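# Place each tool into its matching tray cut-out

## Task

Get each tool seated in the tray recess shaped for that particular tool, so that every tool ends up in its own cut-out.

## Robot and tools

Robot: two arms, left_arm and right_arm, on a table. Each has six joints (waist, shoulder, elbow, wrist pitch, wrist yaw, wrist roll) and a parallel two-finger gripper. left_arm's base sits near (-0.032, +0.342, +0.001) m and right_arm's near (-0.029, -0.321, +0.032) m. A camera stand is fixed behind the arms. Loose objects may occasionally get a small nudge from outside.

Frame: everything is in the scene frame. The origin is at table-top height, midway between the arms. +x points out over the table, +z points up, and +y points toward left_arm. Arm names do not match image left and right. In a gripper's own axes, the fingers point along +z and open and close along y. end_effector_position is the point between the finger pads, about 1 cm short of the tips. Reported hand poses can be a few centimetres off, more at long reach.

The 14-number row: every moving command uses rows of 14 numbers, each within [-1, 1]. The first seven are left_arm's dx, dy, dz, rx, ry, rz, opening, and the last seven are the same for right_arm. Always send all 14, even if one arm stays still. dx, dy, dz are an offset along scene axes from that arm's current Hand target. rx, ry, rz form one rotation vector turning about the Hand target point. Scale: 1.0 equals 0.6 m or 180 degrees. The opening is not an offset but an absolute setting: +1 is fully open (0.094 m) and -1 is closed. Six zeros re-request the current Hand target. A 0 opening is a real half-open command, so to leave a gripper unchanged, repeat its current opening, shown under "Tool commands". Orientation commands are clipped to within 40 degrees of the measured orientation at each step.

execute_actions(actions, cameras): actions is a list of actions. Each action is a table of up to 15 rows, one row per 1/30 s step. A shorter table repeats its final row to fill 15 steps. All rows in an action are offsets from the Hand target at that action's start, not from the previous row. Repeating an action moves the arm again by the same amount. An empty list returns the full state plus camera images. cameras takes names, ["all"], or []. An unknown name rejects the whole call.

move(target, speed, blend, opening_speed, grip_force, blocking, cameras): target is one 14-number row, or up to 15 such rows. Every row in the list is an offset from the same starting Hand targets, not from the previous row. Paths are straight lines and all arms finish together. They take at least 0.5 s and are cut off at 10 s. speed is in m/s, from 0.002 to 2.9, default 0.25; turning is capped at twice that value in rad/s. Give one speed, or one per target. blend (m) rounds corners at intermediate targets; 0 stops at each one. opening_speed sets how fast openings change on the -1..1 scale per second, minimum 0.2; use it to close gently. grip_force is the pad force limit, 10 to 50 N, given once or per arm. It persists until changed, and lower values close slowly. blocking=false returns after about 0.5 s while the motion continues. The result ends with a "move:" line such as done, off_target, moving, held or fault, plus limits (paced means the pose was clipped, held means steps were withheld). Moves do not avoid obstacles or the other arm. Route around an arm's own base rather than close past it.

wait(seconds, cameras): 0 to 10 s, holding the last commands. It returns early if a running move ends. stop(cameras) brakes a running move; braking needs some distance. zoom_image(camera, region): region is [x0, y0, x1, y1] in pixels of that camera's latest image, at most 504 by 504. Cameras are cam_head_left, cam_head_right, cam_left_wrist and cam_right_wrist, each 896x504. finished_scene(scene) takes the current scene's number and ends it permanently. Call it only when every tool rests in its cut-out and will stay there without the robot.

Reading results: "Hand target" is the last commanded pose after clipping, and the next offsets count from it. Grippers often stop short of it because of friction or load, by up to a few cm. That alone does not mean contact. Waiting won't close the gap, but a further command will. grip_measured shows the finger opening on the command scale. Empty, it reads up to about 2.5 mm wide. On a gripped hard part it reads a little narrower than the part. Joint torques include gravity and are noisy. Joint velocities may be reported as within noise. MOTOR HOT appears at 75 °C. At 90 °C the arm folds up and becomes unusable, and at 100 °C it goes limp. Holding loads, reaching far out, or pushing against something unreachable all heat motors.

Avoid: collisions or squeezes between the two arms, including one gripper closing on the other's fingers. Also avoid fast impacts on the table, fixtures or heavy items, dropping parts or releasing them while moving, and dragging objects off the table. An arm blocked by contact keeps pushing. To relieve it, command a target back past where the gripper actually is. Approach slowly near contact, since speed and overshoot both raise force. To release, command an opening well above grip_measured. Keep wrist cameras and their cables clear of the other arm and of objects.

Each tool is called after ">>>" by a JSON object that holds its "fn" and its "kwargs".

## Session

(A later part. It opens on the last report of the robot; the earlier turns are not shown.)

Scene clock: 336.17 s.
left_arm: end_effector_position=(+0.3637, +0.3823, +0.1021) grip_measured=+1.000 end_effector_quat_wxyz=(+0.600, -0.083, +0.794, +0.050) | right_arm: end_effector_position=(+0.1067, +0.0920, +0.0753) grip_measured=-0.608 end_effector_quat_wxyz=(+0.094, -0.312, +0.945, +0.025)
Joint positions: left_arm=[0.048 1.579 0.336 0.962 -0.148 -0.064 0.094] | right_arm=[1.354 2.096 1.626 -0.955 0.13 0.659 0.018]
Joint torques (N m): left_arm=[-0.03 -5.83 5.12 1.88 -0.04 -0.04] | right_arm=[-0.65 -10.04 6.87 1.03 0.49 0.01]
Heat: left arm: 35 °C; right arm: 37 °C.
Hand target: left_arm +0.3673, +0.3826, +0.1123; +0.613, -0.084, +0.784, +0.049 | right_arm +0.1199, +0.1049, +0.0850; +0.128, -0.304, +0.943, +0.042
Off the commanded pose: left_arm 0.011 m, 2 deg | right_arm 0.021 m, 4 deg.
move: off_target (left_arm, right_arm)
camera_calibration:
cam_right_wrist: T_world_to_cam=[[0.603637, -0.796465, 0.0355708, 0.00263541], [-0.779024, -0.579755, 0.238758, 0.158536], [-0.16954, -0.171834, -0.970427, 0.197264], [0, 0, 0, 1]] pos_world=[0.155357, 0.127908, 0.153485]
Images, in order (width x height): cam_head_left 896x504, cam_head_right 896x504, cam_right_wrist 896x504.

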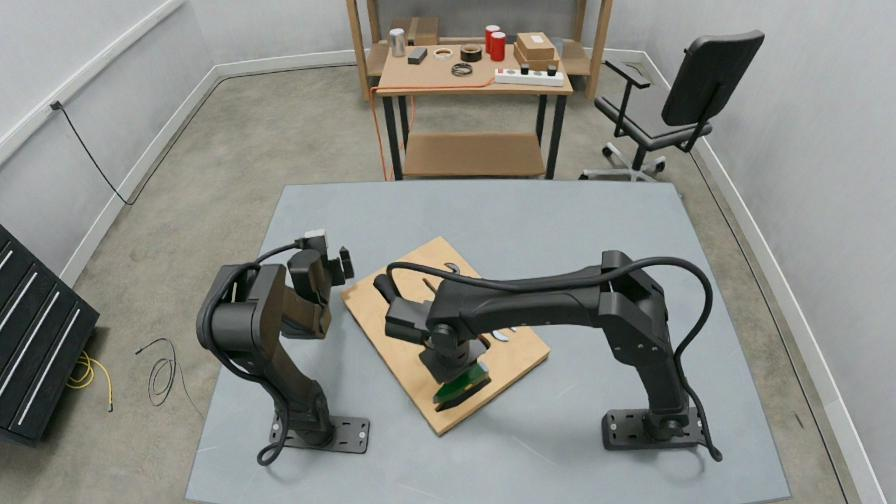

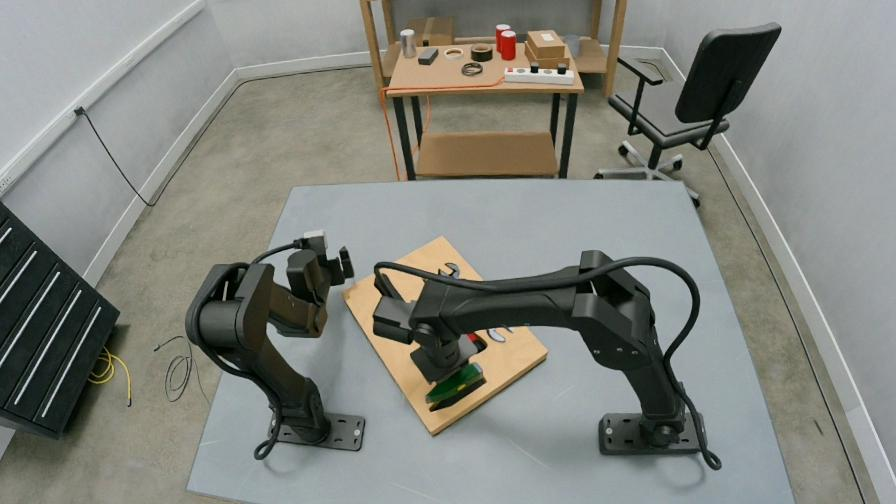

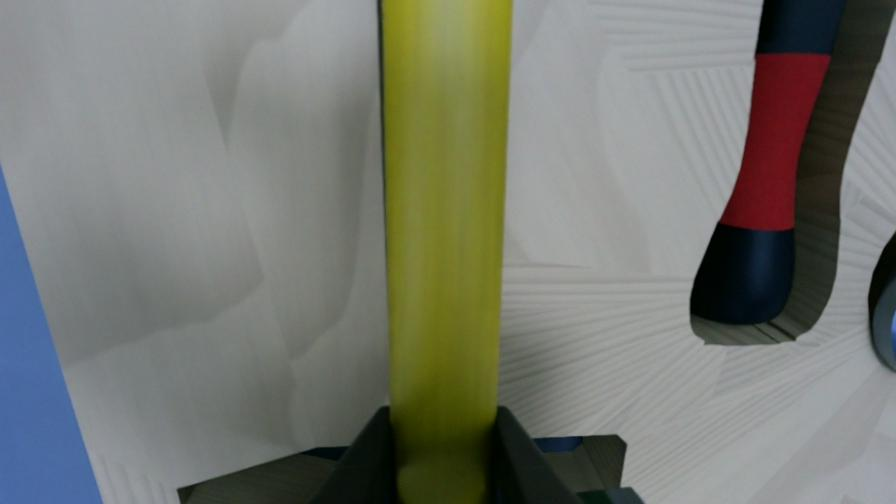

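>>> {"fn": "move", "kwargs": {"target": [0, 0, 0, 0, 0, 0, 1, -0.0025, -0.0025, -0.0233, 0, 0, 0, -1], "speed": 0.05, "cameras": ["cam_right_wrist", "cam_head_left", "cam_head_right"]}}

>>> {"fn": "zoom_image", "kwargs": {"camera": "cam_head_left", "region": [425, 355, 500, 420]}}

>>> {"fn": "zoom_image", "kwargs": {"camera": "cam_head_left", "region": [350, 240, 430, 320]}}

>>> {"fn": "zoom_image", "kwargs": {"camera": "cam_right_wrist", "region": [500, 440, 680, 504]}}

Scene clock: 344.20 s.
left_arm: end_effector_position=(+0.3637, +0.3823, +0.1021) grip_measured=+1.000 end_effector_quat_wxyz=(+0.600, -0.083, +0.794, +0.050) | right_arm: end_effector_position=(+0.1062, +0.0911, +0.0633) grip_measured=-0.608 end_effector_quat_wxyz=(+0.094, -0.312, +0.945, +0.025)
Joint positions: left_arm=[0.048 1.579 0.336 0.962 -0.148 -0.064 0.094] | right_arm=[1.354 2.103 1.588 -0.909 0.129 0.659 0.018]
Joint torques (N m): left_arm=[-0.02 -5.82 5.12 1.88 -0.04 -0.04] | right_arm=[-0.42 -10.1 6.19 1.09 0.51 0.03]
Heat: left arm: 35 °C; right arm: 38 °C.
Hand target: left_arm +0.3673, +0.3826, +0.1123; +0.613, -0.084, +0.784, +0.049 | right_arm +0.1184, +0.1033, +0.0709; +0.128, -0.304, +0.943, +0.042
Off the commanded pose: left_arm 0.011 m, 2 deg | right_arm 0.019 m, 4 deg.
move: off_target (left_arm, right_arm)
camera_calibration:
cam_right_wrist: T_world_to_cam=[[0.603834, -0.796372, 0.0342859, 0.00264623], [-0.778701, -0.580152, 0.238845, 0.160499], [-0.170319, -0.170921, -0.970452, 0.185386], [0, 0, 0, 1]] pos_world=[0.154957, 0.126908, 0.141483]
Images, in order (width x height): cam_head_left 896x504, cam_head_right 896x504, cam_right_wrist 896x504.

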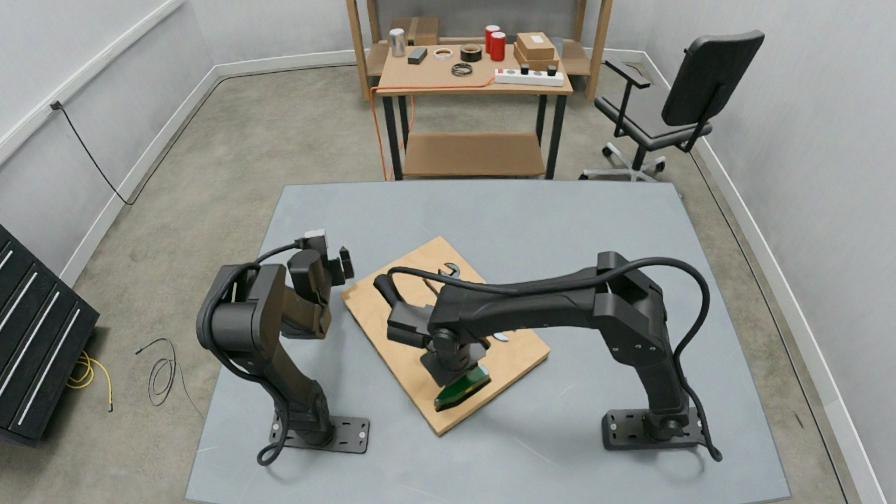

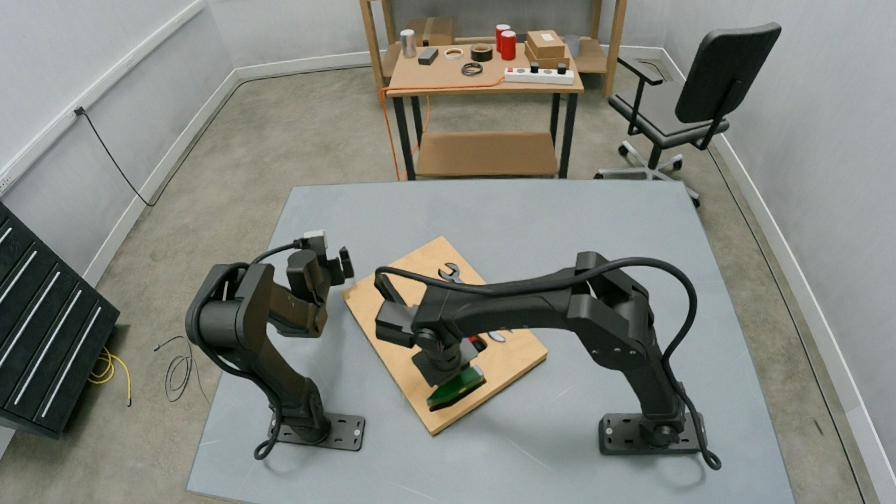

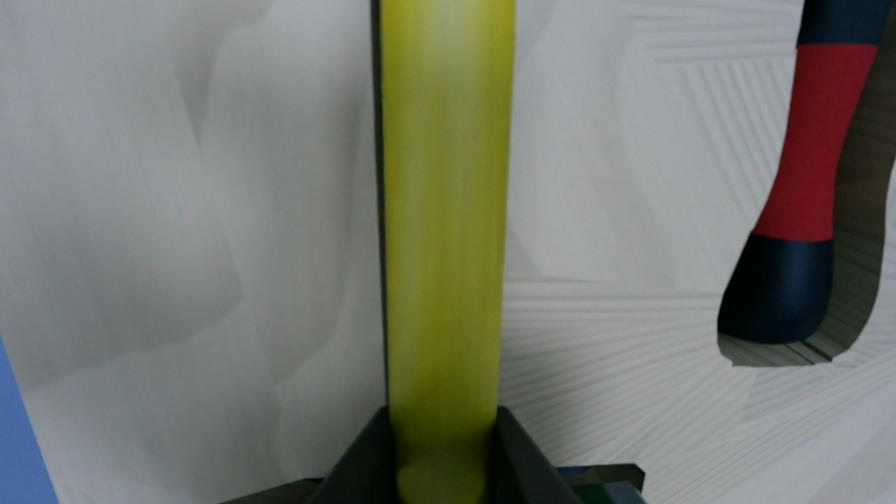

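Scaled by 6.720.

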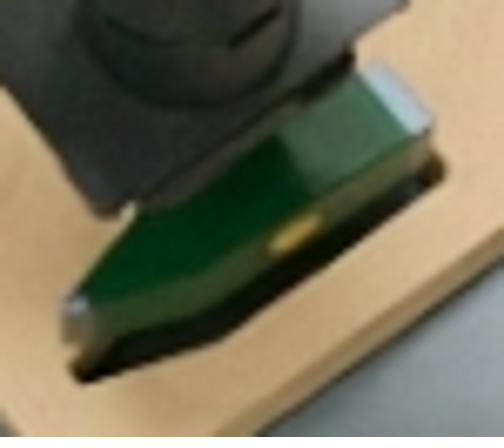

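Scaled by 6.300.

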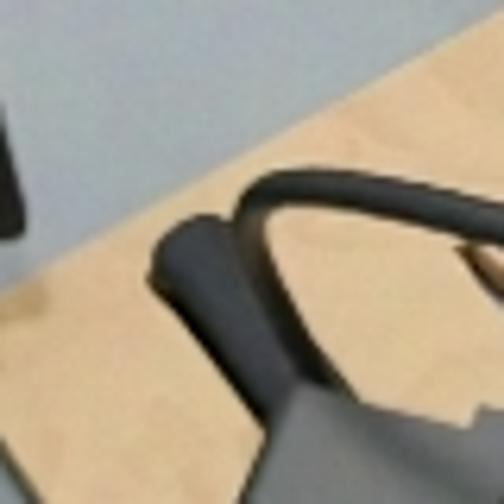

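Scaled by 2.800.

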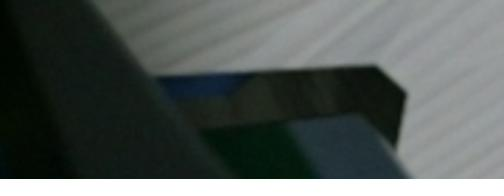

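>>> {"fn": "move", "kwargs": {"target": [0, 0, 0, 0, 0, 0, 1, -0.0045, -0.003, -0.0085, 0, 0, 0, -1], "speed": 0.05, "cameras": ["cam_right_wrist", "cam_head_left", "cam_head_right"]}}

>>> {"fn": "zoom_image", "kwargs": {"camera": "cam_head_left", "region": [425, 355, 500, 420]}}

>>> {"fn": "zoom_image", "kwargs": {"camera": "cam_head_left", "region": [350, 240, 430, 320]}}

>>> {"fn": "zoom_image", "kwargs": {"camera": "cam_right_wrist", "region": [500, 440, 680, 504]}}

Scene clock: 353.50 s.
left_arm: end_effector_position=(+0.3637, +0.3823, +0.1021) grip_measured=+1.000 end_effector_quat_wxyz=(+0.600, -0.083, +0.794, +0.050) | right_arm: end_effector_position=(+0.1055, +0.0913, +0.0576) grip_measured=-0.608 end_effector_quat_wxyz=(+0.096, -0.311, +0.945, +0.029)
Joint positions: left_arm=[0.048 1.579 0.336 0.962 -0.148 -0.064 0.094] | right_arm=[1.356 2.103 1.563 -0.877 0.129 0.662 0.018]
Joint torques (N m): left_arm=[-0.02 -5.83 5.12 1.88 -0.03 -0.04] | right_arm=[-0.1 -10.29 6.02 1.02 0.52 0.06]
Heat: left arm: 35 °C; right arm: 38 °C.
Hand target: left_arm +0.3673, +0.3826, +0.1123; +0.613, -0.084, +0.784, +0.049 | right_arm +0.1157, +0.1016, +0.0658; +0.128, -0.304, +0.943, +0.042
Off the commanded pose: left_arm 0.011 m, 2 deg | right_arm 0.017 m, 4 deg.
move: off_target (left_arm, right_arm)
camera_calibration:
cam_right_wrist: T_world_to_cam=[[0.603222, -0.797036, 0.0292653, 0.00399416], [-0.779474, -0.581363, 0.233319, 0.161935], [-0.16895, -0.163554, -0.97196, 0.178998], [0, 0, 0, 1]] pos_world=[0.154056, 0.126602, 0.136079]
Images, in order (width x height): cam_head_left 896x504, cam_head_right 896x504, cam_right_wrist 896x504.

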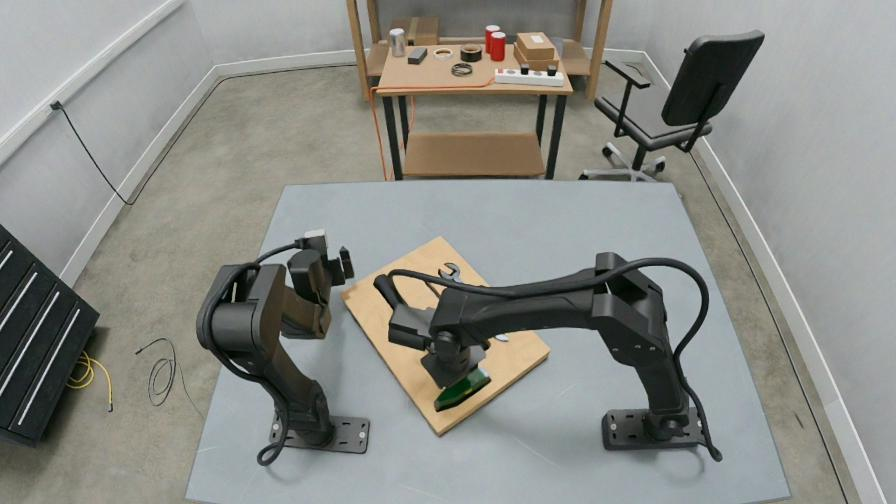

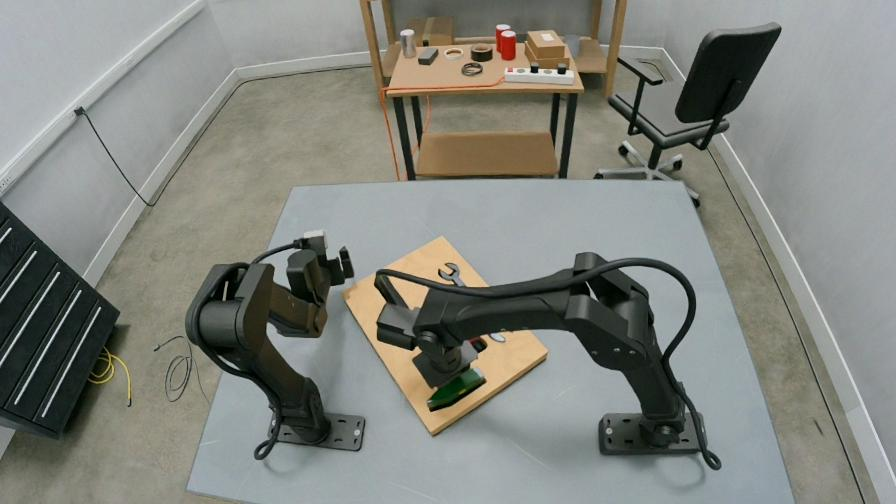

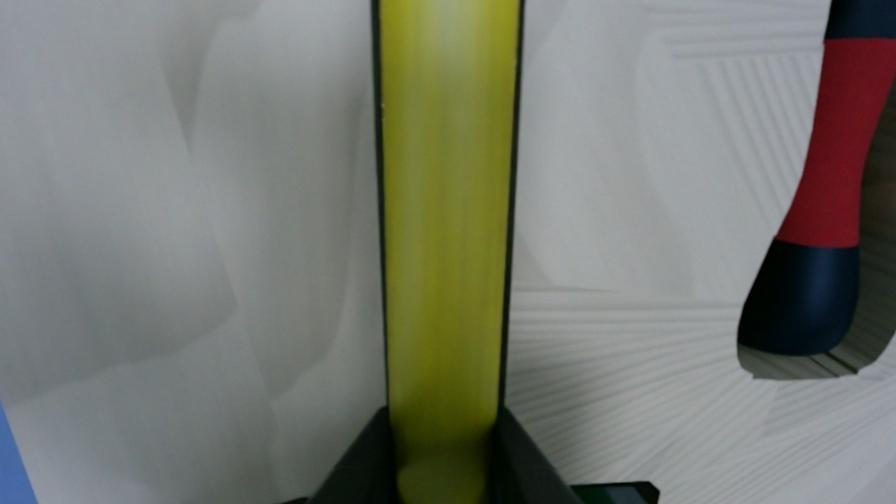

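Scaled by 6.720.

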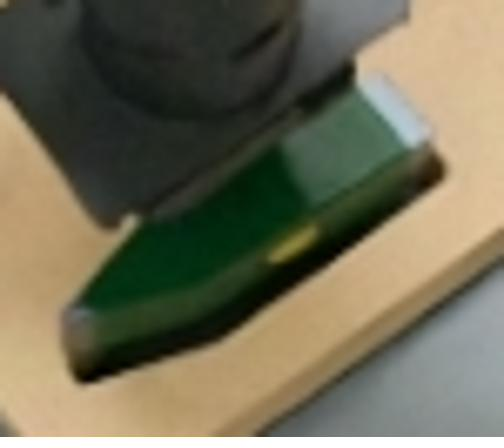

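Scaled by 6.300.

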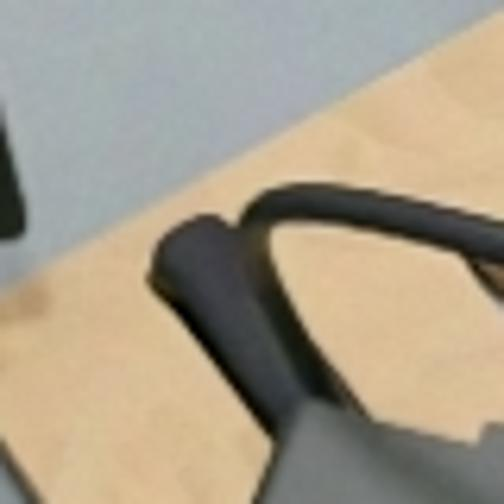

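Scaled by 2.800.

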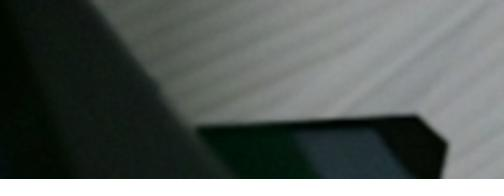

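>>> {"fn": "move", "kwargs": {"target": [0, 0, 0, 0, 0, 0, 1, -0.0106, -0.0085, 0.0, 0, 0, 0, -1], "speed": 0.04, "cameras": ["cam_right_wrist", "cam_head_left"]}}

>>> {"fn": "zoom_image", "kwargs": {"camera": "cam_head_left", "region": [425, 355, 500, 420]}}

>>> {"fn": "zoom_image", "kwargs": {"camera": "cam_head_left", "region": [350, 240, 430, 320]}}

Scene clock: 359.53 s.
left_arm: end_effector_position=(+0.3637, +0.3823, +0.1021) grip_measured=+1.000 end_effector_quat_wxyz=(+0.600, -0.083, +0.794, +0.050) | right_arm: end_effector_position=(+0.1044, +0.0915, +0.0524) grip_measured=-0.609 end_effector_quat_wxyz=(+0.100, -0.310, +0.945, +0.030)
Joint positions: left_arm=[0.048 1.579 0.336 0.962 -0.148 -0.064 0.094] | right_arm=[1.361 2.103 1.54 -0.847 0.136 0.668 0.018]
Joint torques (N m): left_arm=[-0.03 -5.83 5.12 1.88 -0.04 -0.04] | right_arm=[0.55 -12.03 5.09 0.86 0.45 0.12]
Heat: left arm: 35 °C; right arm: 39 °C.
Hand target: left_arm +0.3673, +0.3826, +0.1123; +0.613, -0.084, +0.784, +0.049 | right_arm +0.1094, +0.0964, +0.0658; +0.128, -0.304, +0.943, +0.042
Off the commanded pose: left_arm 0.011 m, 2 deg | right_arm 0.015 m, 4 deg.
move: off_target (left_arm, right_arm)
camera_calibration:
cam_right_wrist: T_world_to_cam=[[0.601929, -0.798007, 0.0294363, 0.00515104], [-0.78199, -0.581578, 0.224185, 0.163189], [-0.161782, -0.157963, -0.974102, 0.172694], [0, 0, 0, 1]] pos_world=[0.15245, 0.126297, 0.131486]
Images, in order (width x height): cam_head_left 896x504, cam_right_wrist 896x504.

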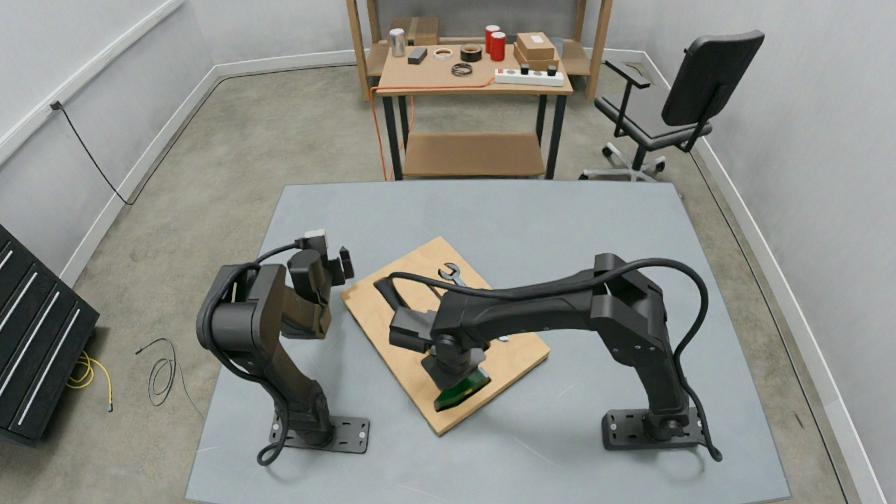

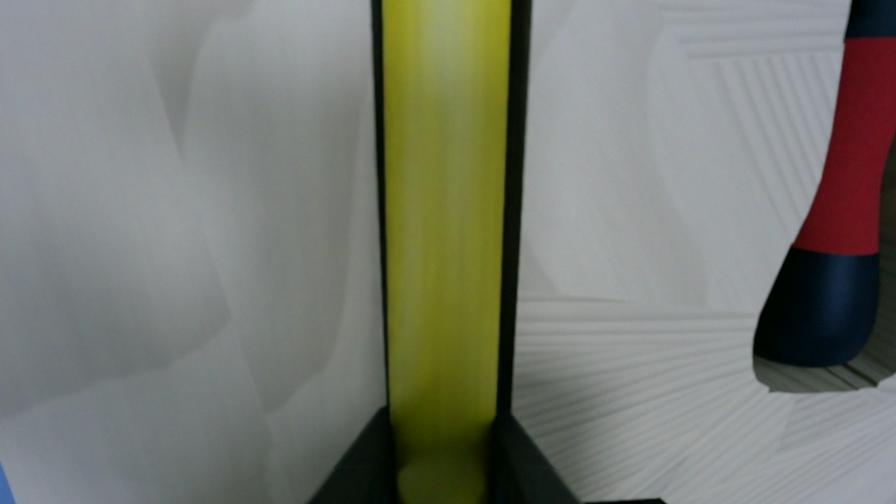

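Scaled by 6.720.

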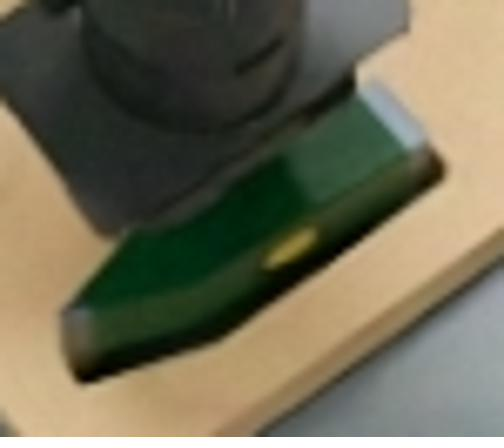

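Scaled by 6.300.

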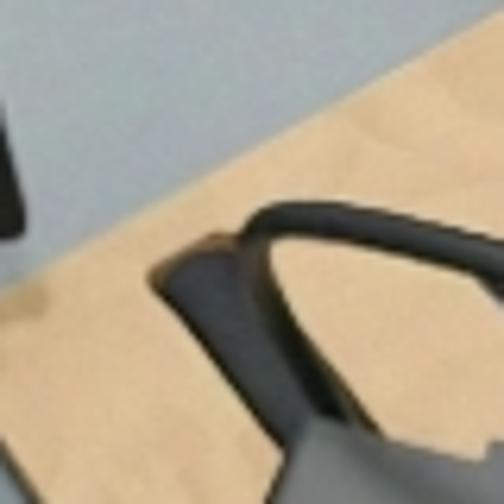

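>>> {"fn": "move", "kwargs": {"target": [[0, 0, 0, 0, 0, 0, 1, 0, 0, -0.006, 0, 0, 0, -1], [0, 0, 0, 0, 0, 0, 1, 0, 0, -0.006, 0, 0, 0, -0.2]], "speed": 0.04, "opening_speed": 0.3, "cameras": ["cam_right_wrist", "cam_head_left", "cam_head_right"]}}

>>> {"fn": "zoom_image", "kwargs": {"camera": "cam_head_left", "region": [340, 230, 560, 440]}}

Scene clock: 366.20 s.
left_arm: end_effector_position=(+0.3637, +0.3823, +0.1021) grip_measured=+1.000 end_effector_quat_wxyz=(+0.600, -0.083, +0.794, +0.050) | right_arm: end_effector_position=(+0.1102, +0.1002, +0.0545) grip_measured=-0.203 end_effector_quat_wxyz=(+0.120, -0.307, +0.943, +0.042)
Joint positions: left_arm=[0.048 1.579 0.336 0.962 -0.148 -0.064 0.094] | right_arm=[1.361 2.102 1.538 -0.804 0.156 0.669 0.037]
Joint torques (N m): left_arm=[-0.03 -5.83 5.12 1.88 -0.03 -0.04] | right_arm=[0.5 -11.7 4.66 0.64 0.24 0.11]
Heat: left arm: 35 °C; right arm: 39 °C.
Hand target: left_arm +0.3673, +0.3826, +0.1123; +0.613, -0.084, +0.784, +0.049 | right_arm +0.1094, +0.0964, +0.0622; +0.128, -0.304, +0.943, +0.042
Off the commanded pose: left_arm 0.011 m, 2 deg | right_arm 0.009 m, 1 deg.
move: off_target (left_arm); target 2's new opening was sent with right_arm's hand 0.012 m and 3 deg from that target
camera_calibration:
cam_right_wrist: T_world_to_cam=[[0.597721, -0.801479, 0.019003, 0.00984248], [-0.790542, -0.585293, 0.18021, 0.176004], [-0.133312, -0.122738, -0.983445, 0.170833], [0, 0, 0, 1]] pos_world=[0.156029, 0.13187, 0.1361]
Images, in order (width x height): cam_head_left 896x504, cam_head_right 896x504, cam_right_wrist 896x504.

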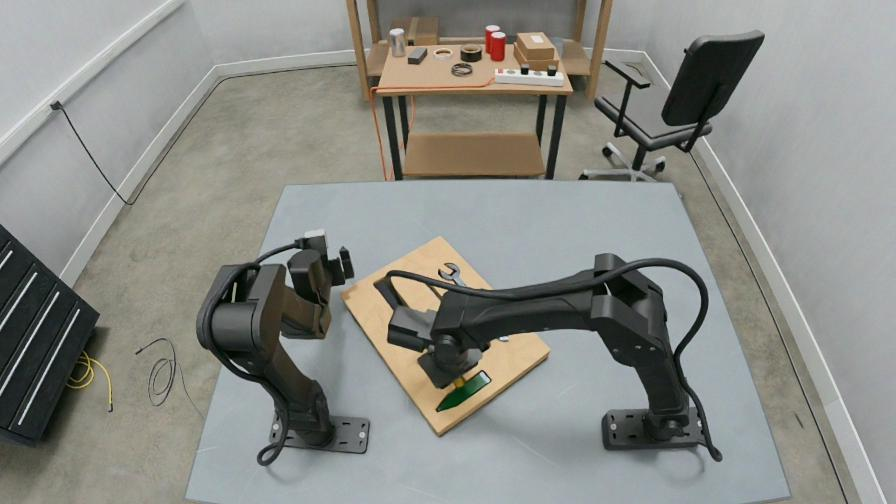

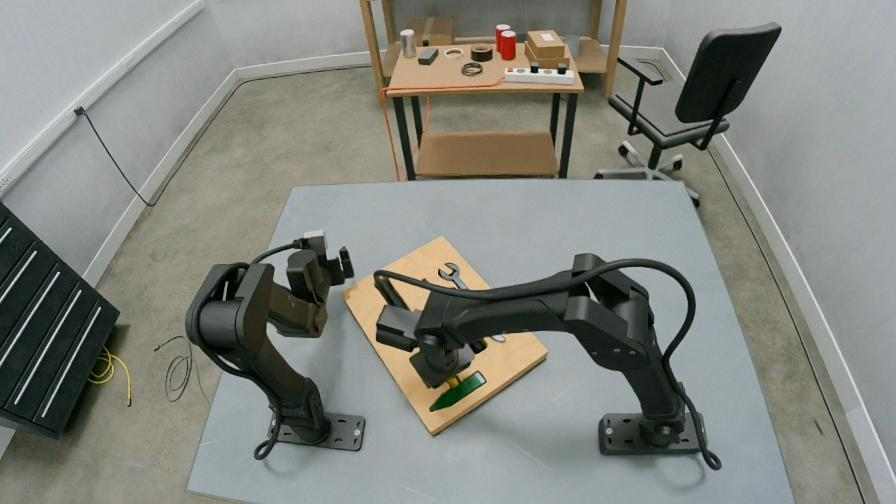

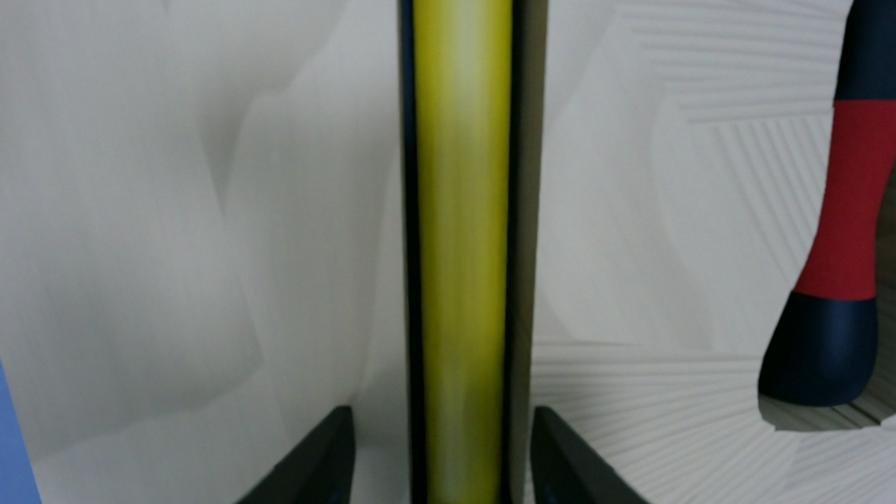

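Scaled by 2.291.

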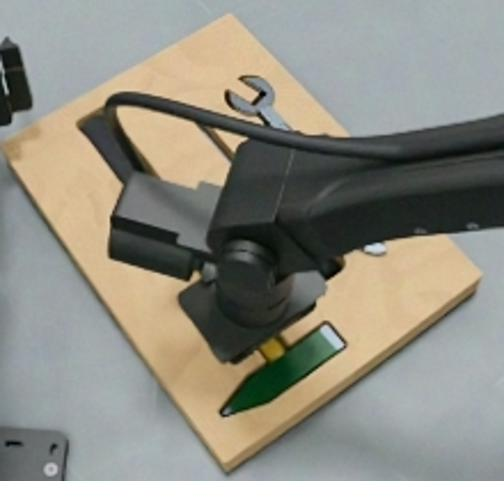

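>>> {"fn": "move", "kwargs": {"target": [[0, 0, 0, 0, 0, 0, 1, 0, 0, 0.17, 0, 0, 0, -0.2], [0, 0, 0, 0, 0, 0, 1, 0.32, -0.06, 0.25, -0.028, 0.0364, 0, -0.2]], "speed": [0.15, 0.35], "blend": [0.03, 0], "cameras": ["all"]}}

>>> {"fn": "zoom_image", "kwargs": {"camera": "cam_head_left", "region": [340, 230, 560, 440]}}

Scene clock: 376.50 s.
left_arm: end_effector_position=(+0.3637, +0.3823, +0.1021) grip_measured=+1.000 end_effector_quat_wxyz=(+0.600, -0.083, +0.794, +0.050) | right_arm: end_effector_position=(+0.3102, +0.0675, +0.2154) grip_measured=-0.203 end_effector_quat_wxyz=(+0.149, -0.299, +0.940, +0.070)
Joint positions: left_arm=[0.048 1.579 0.336 0.962 -0.148 -0.064 0.094] | right_arm=[0.913 2.398 2.667 -1.51 0.038 0.243 0.037]
Joint torques (N m): left_arm=[-0.03 -5.83 5.12 1.88 -0.03 -0.04] | right_arm=[0.2 -9.87 7.86 0.24 -0.06 -0.05]
Heat: left arm: 35 °C; right arm: 40 °C.
Hand target: left_arm +0.3673, +0.3826, +0.1123; +0.613, -0.084, +0.784, +0.049 | right_arm +0.3013, +0.0605, +0.2122; +0.060, -0.307, +0.950, +0.018
Off the commanded pose: left_arm 0.011 m, 2 deg | right_arm 0.012 m, 12 deg.
joint sent to its limit (right arm) — joint 4 (wrist pitch), lower limit. The joint targets are off in orientation, not in position.
move: off_target (left_arm, right_arm)
camera_calibration:
cam_left_wrist: T_world_to_cam=[[0.192504, -0.981293, -0.00248178, 0.304067], [-0.642381, -0.124106, -0.75627, 0.394578], [0.741814, 0.147179, -0.654255, -0.170956], [0, 0, 0, 1]] pos_world=[0.321753, 0.372509, 0.187313]
cam_right_wrist: T_world_to_cam=[[0.590678, -0.806711, -0.0177959, -0.128503], [-0.801165, -0.588958, 0.106127, 0.305514], [-0.0960952, -0.0484297, -0.994193, 0.33746], [0, 0, 0, 1]] pos_world=[0.353099, 0.0926133, 0.30079]

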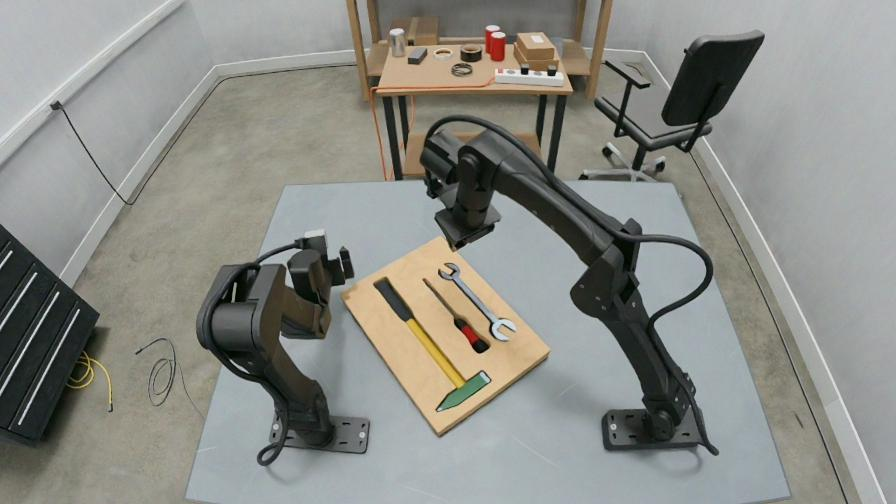

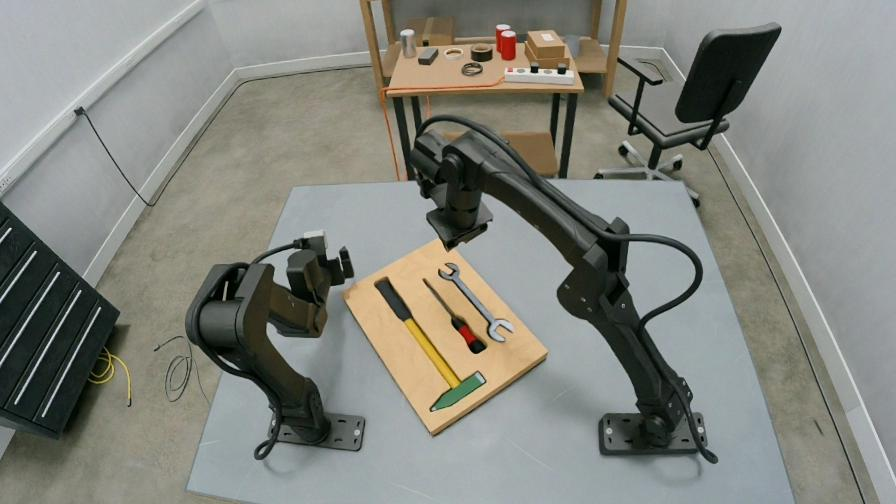

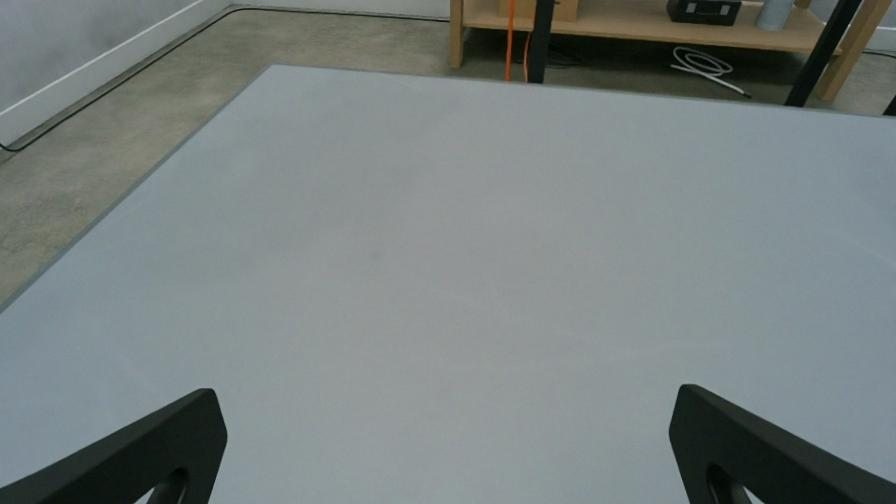

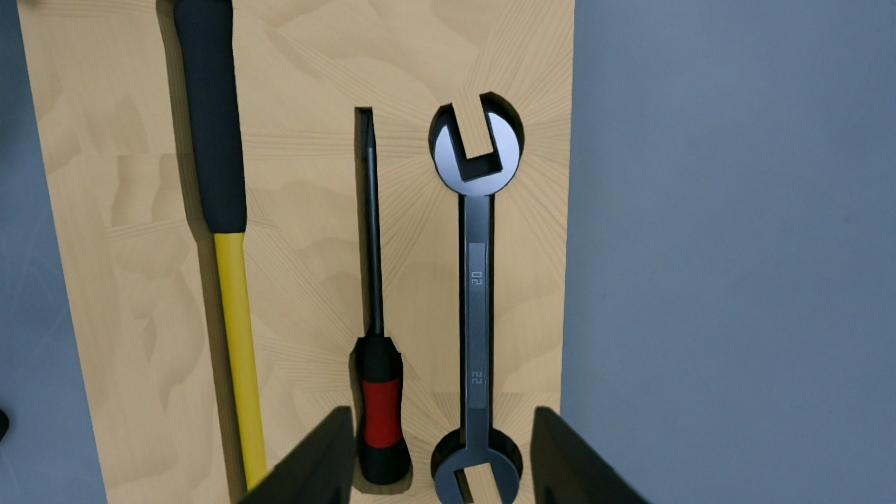

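Scaled by 2.291.

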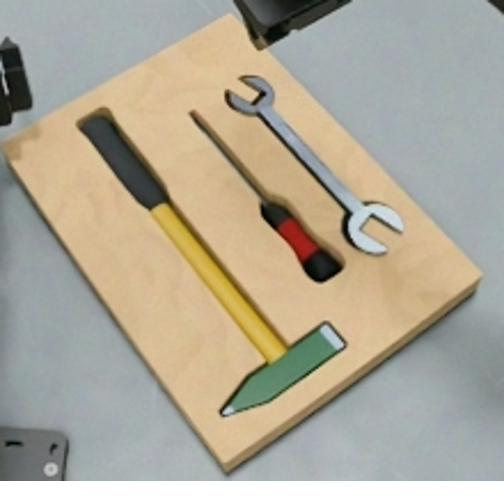

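>>> {"fn": "zoom_image", "kwargs": {"camera": "cam_right_wrist", "region": [400, 60, 560, 220]}}

>>> {"fn": "zoom_image", "kwargs": {"camera": "cam_right_wrist", "region": [400, 380, 560, 504]}}

>>> {"fn": "zoom_image", "kwargs": {"camera": "cam_head_left", "region": [430, 250, 530, 350]}}

Scaled by 3.150.

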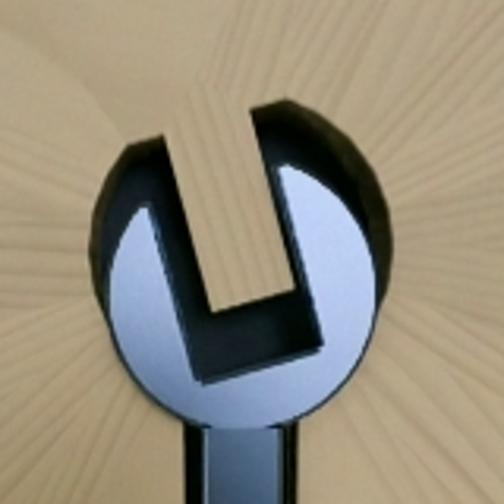

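Scaled by 3.150.

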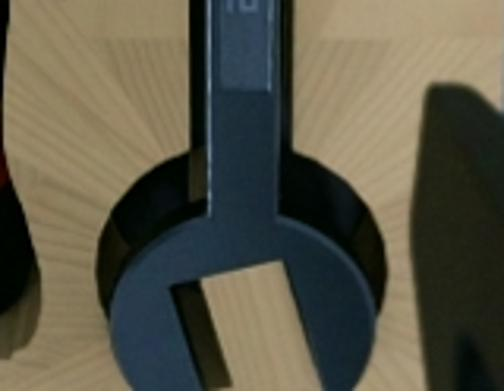

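Scaled by 5.040.

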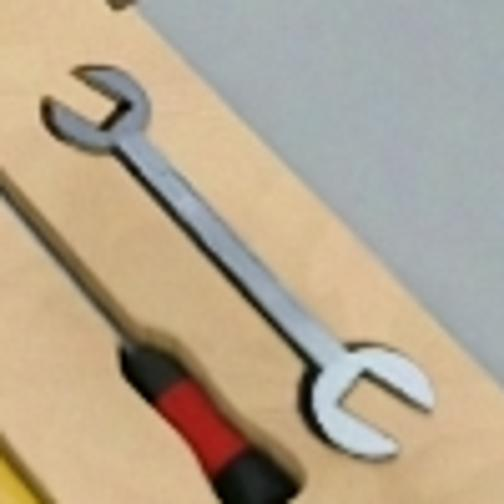

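>>> {"fn": "move", "kwargs": {"target": [-0.1355, -0.5577, 0.1128, -0.1664, 0.3906, 0.1168, 0, -0.0355, -0.5675, 0.063, 0, 0, 0, -0.2], "speed": 0.35, "cameras": ["cam_left_wrist", "cam_head_left"]}}

Scene clock: 393.20 s.
left_arm: end_effector_position=(+0.2827, +0.0505, +0.1786) grip_measured=+0.002 end_effector_quat_wxyz=(+0.028, -0.313, +0.948, -0.055) | right_arm: end_effector_position=(+0.2978, -0.2801, +0.2456) grip_measured=-0.203 end_effector_quat_wxyz=(+0.077, -0.303, +0.950, +0.009)
Joint positions: left_arm=[-0.732 2.132 2.231 -1.547 0.003 -1.386 0.047] | right_arm=[0.142 1.698 1.784 -1.511 -0.051 -0.519 0.037]
Joint torques (N m): left_arm=[-0.02 -9.42 7.87 0.31 -0.04 -0.12] | right_arm=[-0.1 -8.21 5.29 0.05 -0.17 -0.08]
Heat: left arm: 34 °C; right arm: 37 °C.
Hand target: left_arm +0.2860, +0.0480, +0.1801; +0.000, -0.317, +0.948, +0.000 | right_arm +0.2801, -0.2800, +0.2501; +0.060, -0.307, +0.950, +0.018
Off the commanded pose: left_arm 0.004 m, 7 deg | right_arm 0.018 m, 2 deg.
joint sent to its limit (left arm) — joint 4 (wrist pitch), lower limit. The joint targets are off in orientation, not in position.
move: off_target (left_arm, right_arm)
camera_calibration:
cam_left_wrist: T_world_to_cam=[[0.573354, -0.811486, 0.112937, -0.142548], [-0.774162, -0.491464, 0.39892, 0.208711], [-0.268214, -0.316154, -0.910005, 0.342553], [0, 0, 0, 1]] pos_world=[0.335184, 0.0951977, 0.244565]
Images, in order (width x height): cam_head_left 896x504, cam_left_wrist 896x504.

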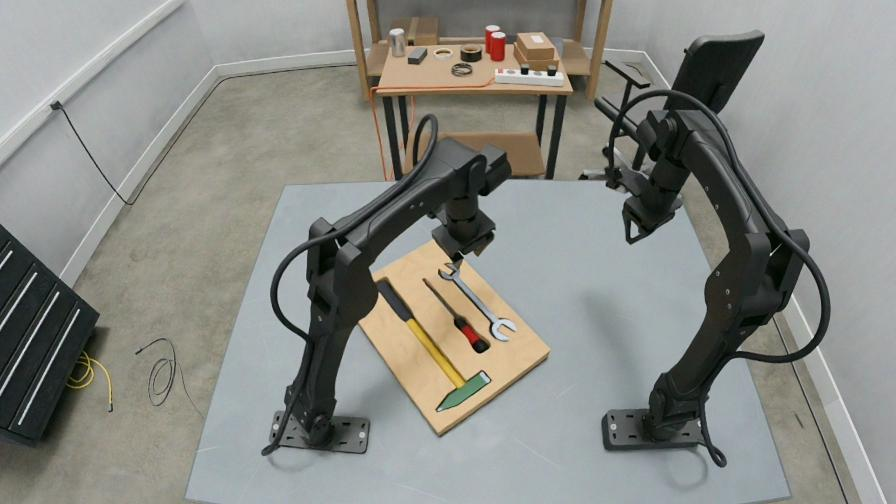

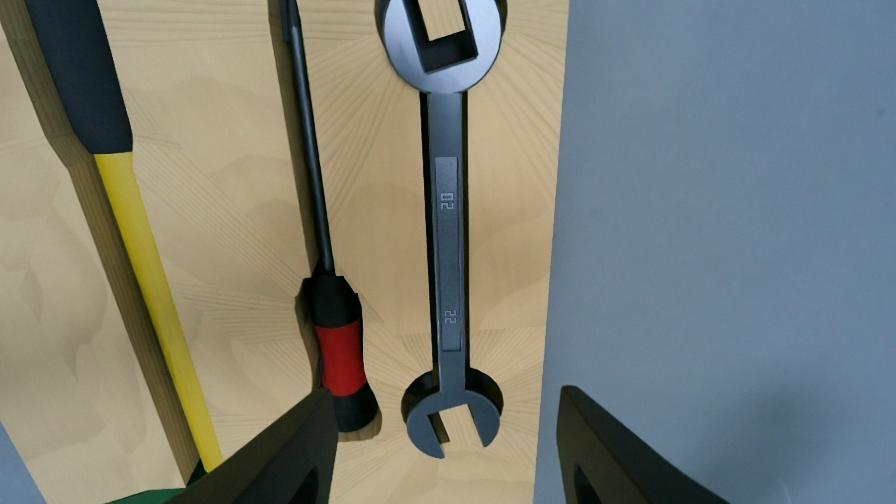

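>>> {"fn": "move", "kwargs": {"target": [0.0242, -0.0125, -0.1418, 0, 0, 0, -0.2, 0, 0, 0, 0, 0, 0, -0.2], "speed": 0.2, "cameras": ["cam_left_wrist", "cam_head_left"]}}

Scene clock: 400.00 s.
left_arm: end_effector_position=(+0.2949, +0.0394, +0.0944) grip_measured=-0.198 end_effector_quat_wxyz=(-0.005, -0.314, +0.949, +0.004) | right_arm: end_effector_position=(+0.2978, -0.2801, +0.2456) grip_measured=-0.203 end_effector_quat_wxyz=(+0.077, -0.303, +0.950, +0.009)
Joint positions: left_arm=[-0.731 2.31 2.189 -1.461 0.005 -1.387 0.038] | right_arm=[0.142 1.698 1.784 -1.511 -0.051 -0.52 0.037]
Joint torques (N m): left_arm=[0.85 -12.34 5.98 0.24 -0.03 0] | right_arm=[-0.09 -8.2 5.26 0.05 -0.19 -0.09]
Heat: left arm: 32 °C; right arm: 37 °C.
Hand target: left_arm +0.3006, +0.0406, +0.0950; +0.000, -0.317, +0.948, -0.001 | right_arm +0.2801, -0.2800, +0.2501; +0.060, -0.307, +0.950, +0.018
Off the commanded pose: left_arm 0.006 m, 1 deg | right_arm 0.018 m, 2 deg.
move: off_target (right_arm)
camera_calibration:
cam_left_wrist: T_world_to_cam=[[0.579269, -0.814947, -0.0175533, -0.13838], [-0.73219, -0.529668, 0.428194, 0.23262], [-0.358253, -0.235187, -0.903516, 0.288433], [0, 0, 0, 1]] pos_world=[0.353813, 0.0782748, 0.158568]
Images, in order (width x height): cam_head_left 896x504, cam_left_wrist 896x504.

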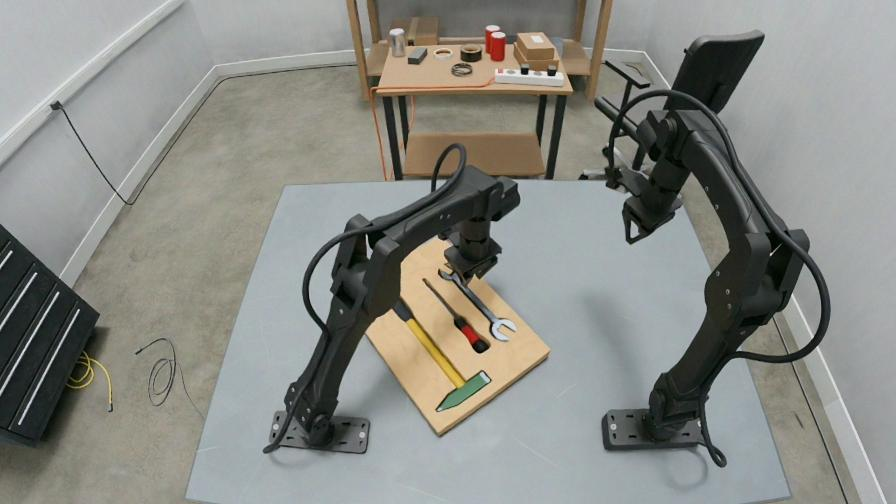

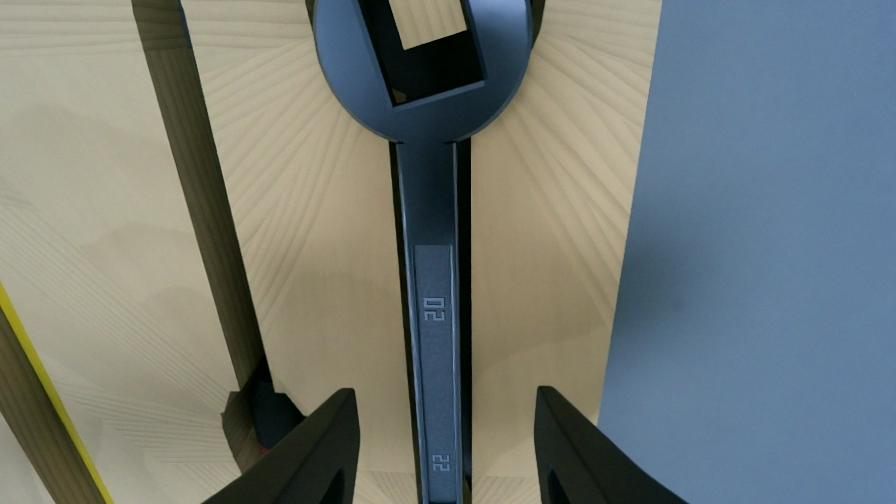

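>>> {"fn": "execute_actions", "kwargs": {"actions": [], "cameras": ["cam_left_wrist"]}}

Scene clock: 406.40 s.
left_arm: end_effector_position=(+0.2950, +0.0394, +0.0944) grip_measured=-0.198 end_effector_quat_wxyz=(-0.005, -0.314, +0.949, +0.003) | right_arm: end_effector_position=(+0.2978, -0.2801, +0.2456) grip_measured=-0.203 end_effector_quat_wxyz=(+0.077, -0.303, +0.950, +0.009)
Joint positions: left_arm=[-0.731 2.31 2.189 -1.461 0.005 -1.387 0.038] | right_arm=[0.142 1.698 1.784 -1.511 -0.051 -0.52 0.037]
Joint velocities: within noise
Joint torques (N m): left_arm=[0.85 -12.22 5.93 0.24 -0.03 0] | right_arm=[-0.1 -8.23 5.24 0.05 -0.18 -0.09]
Motor temperatures (°C): left_arm=[21 25 24 31 20 23 22] | right_arm=[20 37 31 23 20 22 23]
Heat: left arm: 31 °C; right arm: 37 °C.
Hand target: left_arm +0.3006, +0.0406, +0.0950; +0.000, -0.317, +0.948, -0.001 | right_arm +0.2801, -0.2800, +0.2501; +0.060, -0.307, +0.950, +0.018
Tool commands: left_gripper/opening=-0.2 right_gripper/opening=-0.2
Off the commanded pose: left_arm 0.006 m, 1 deg | right_arm 0.018 m, 2 deg.
camera_calibration:
cam_left_wrist: T_world_to_cam=[[0.579262, -0.814962, -0.0170803, -0.138509], [-0.732352, -0.529517, 0.428103, 0.232753], [-0.357932, -0.235475, -0.903569, 0.288387], [0, 0, 0, 1]] pos_world=[0.353913, 0.0782748, 0.158569]
Images, in order (width x height): cam_left_wrist 896x504.

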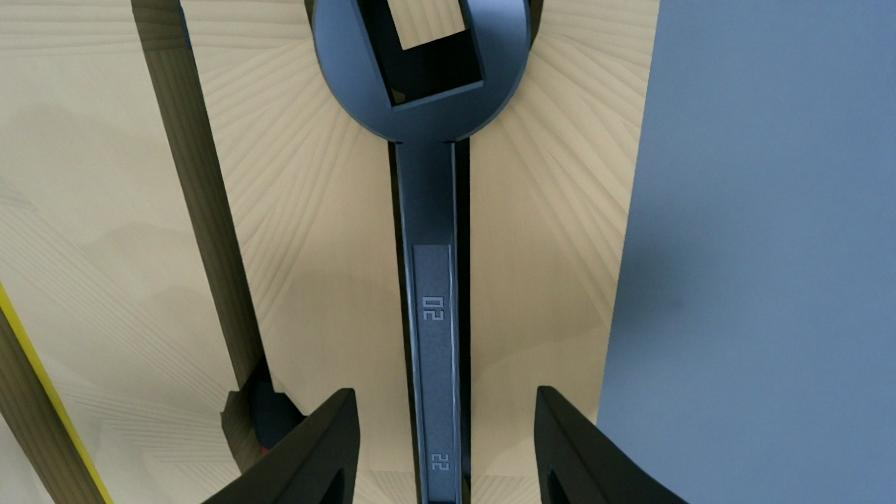

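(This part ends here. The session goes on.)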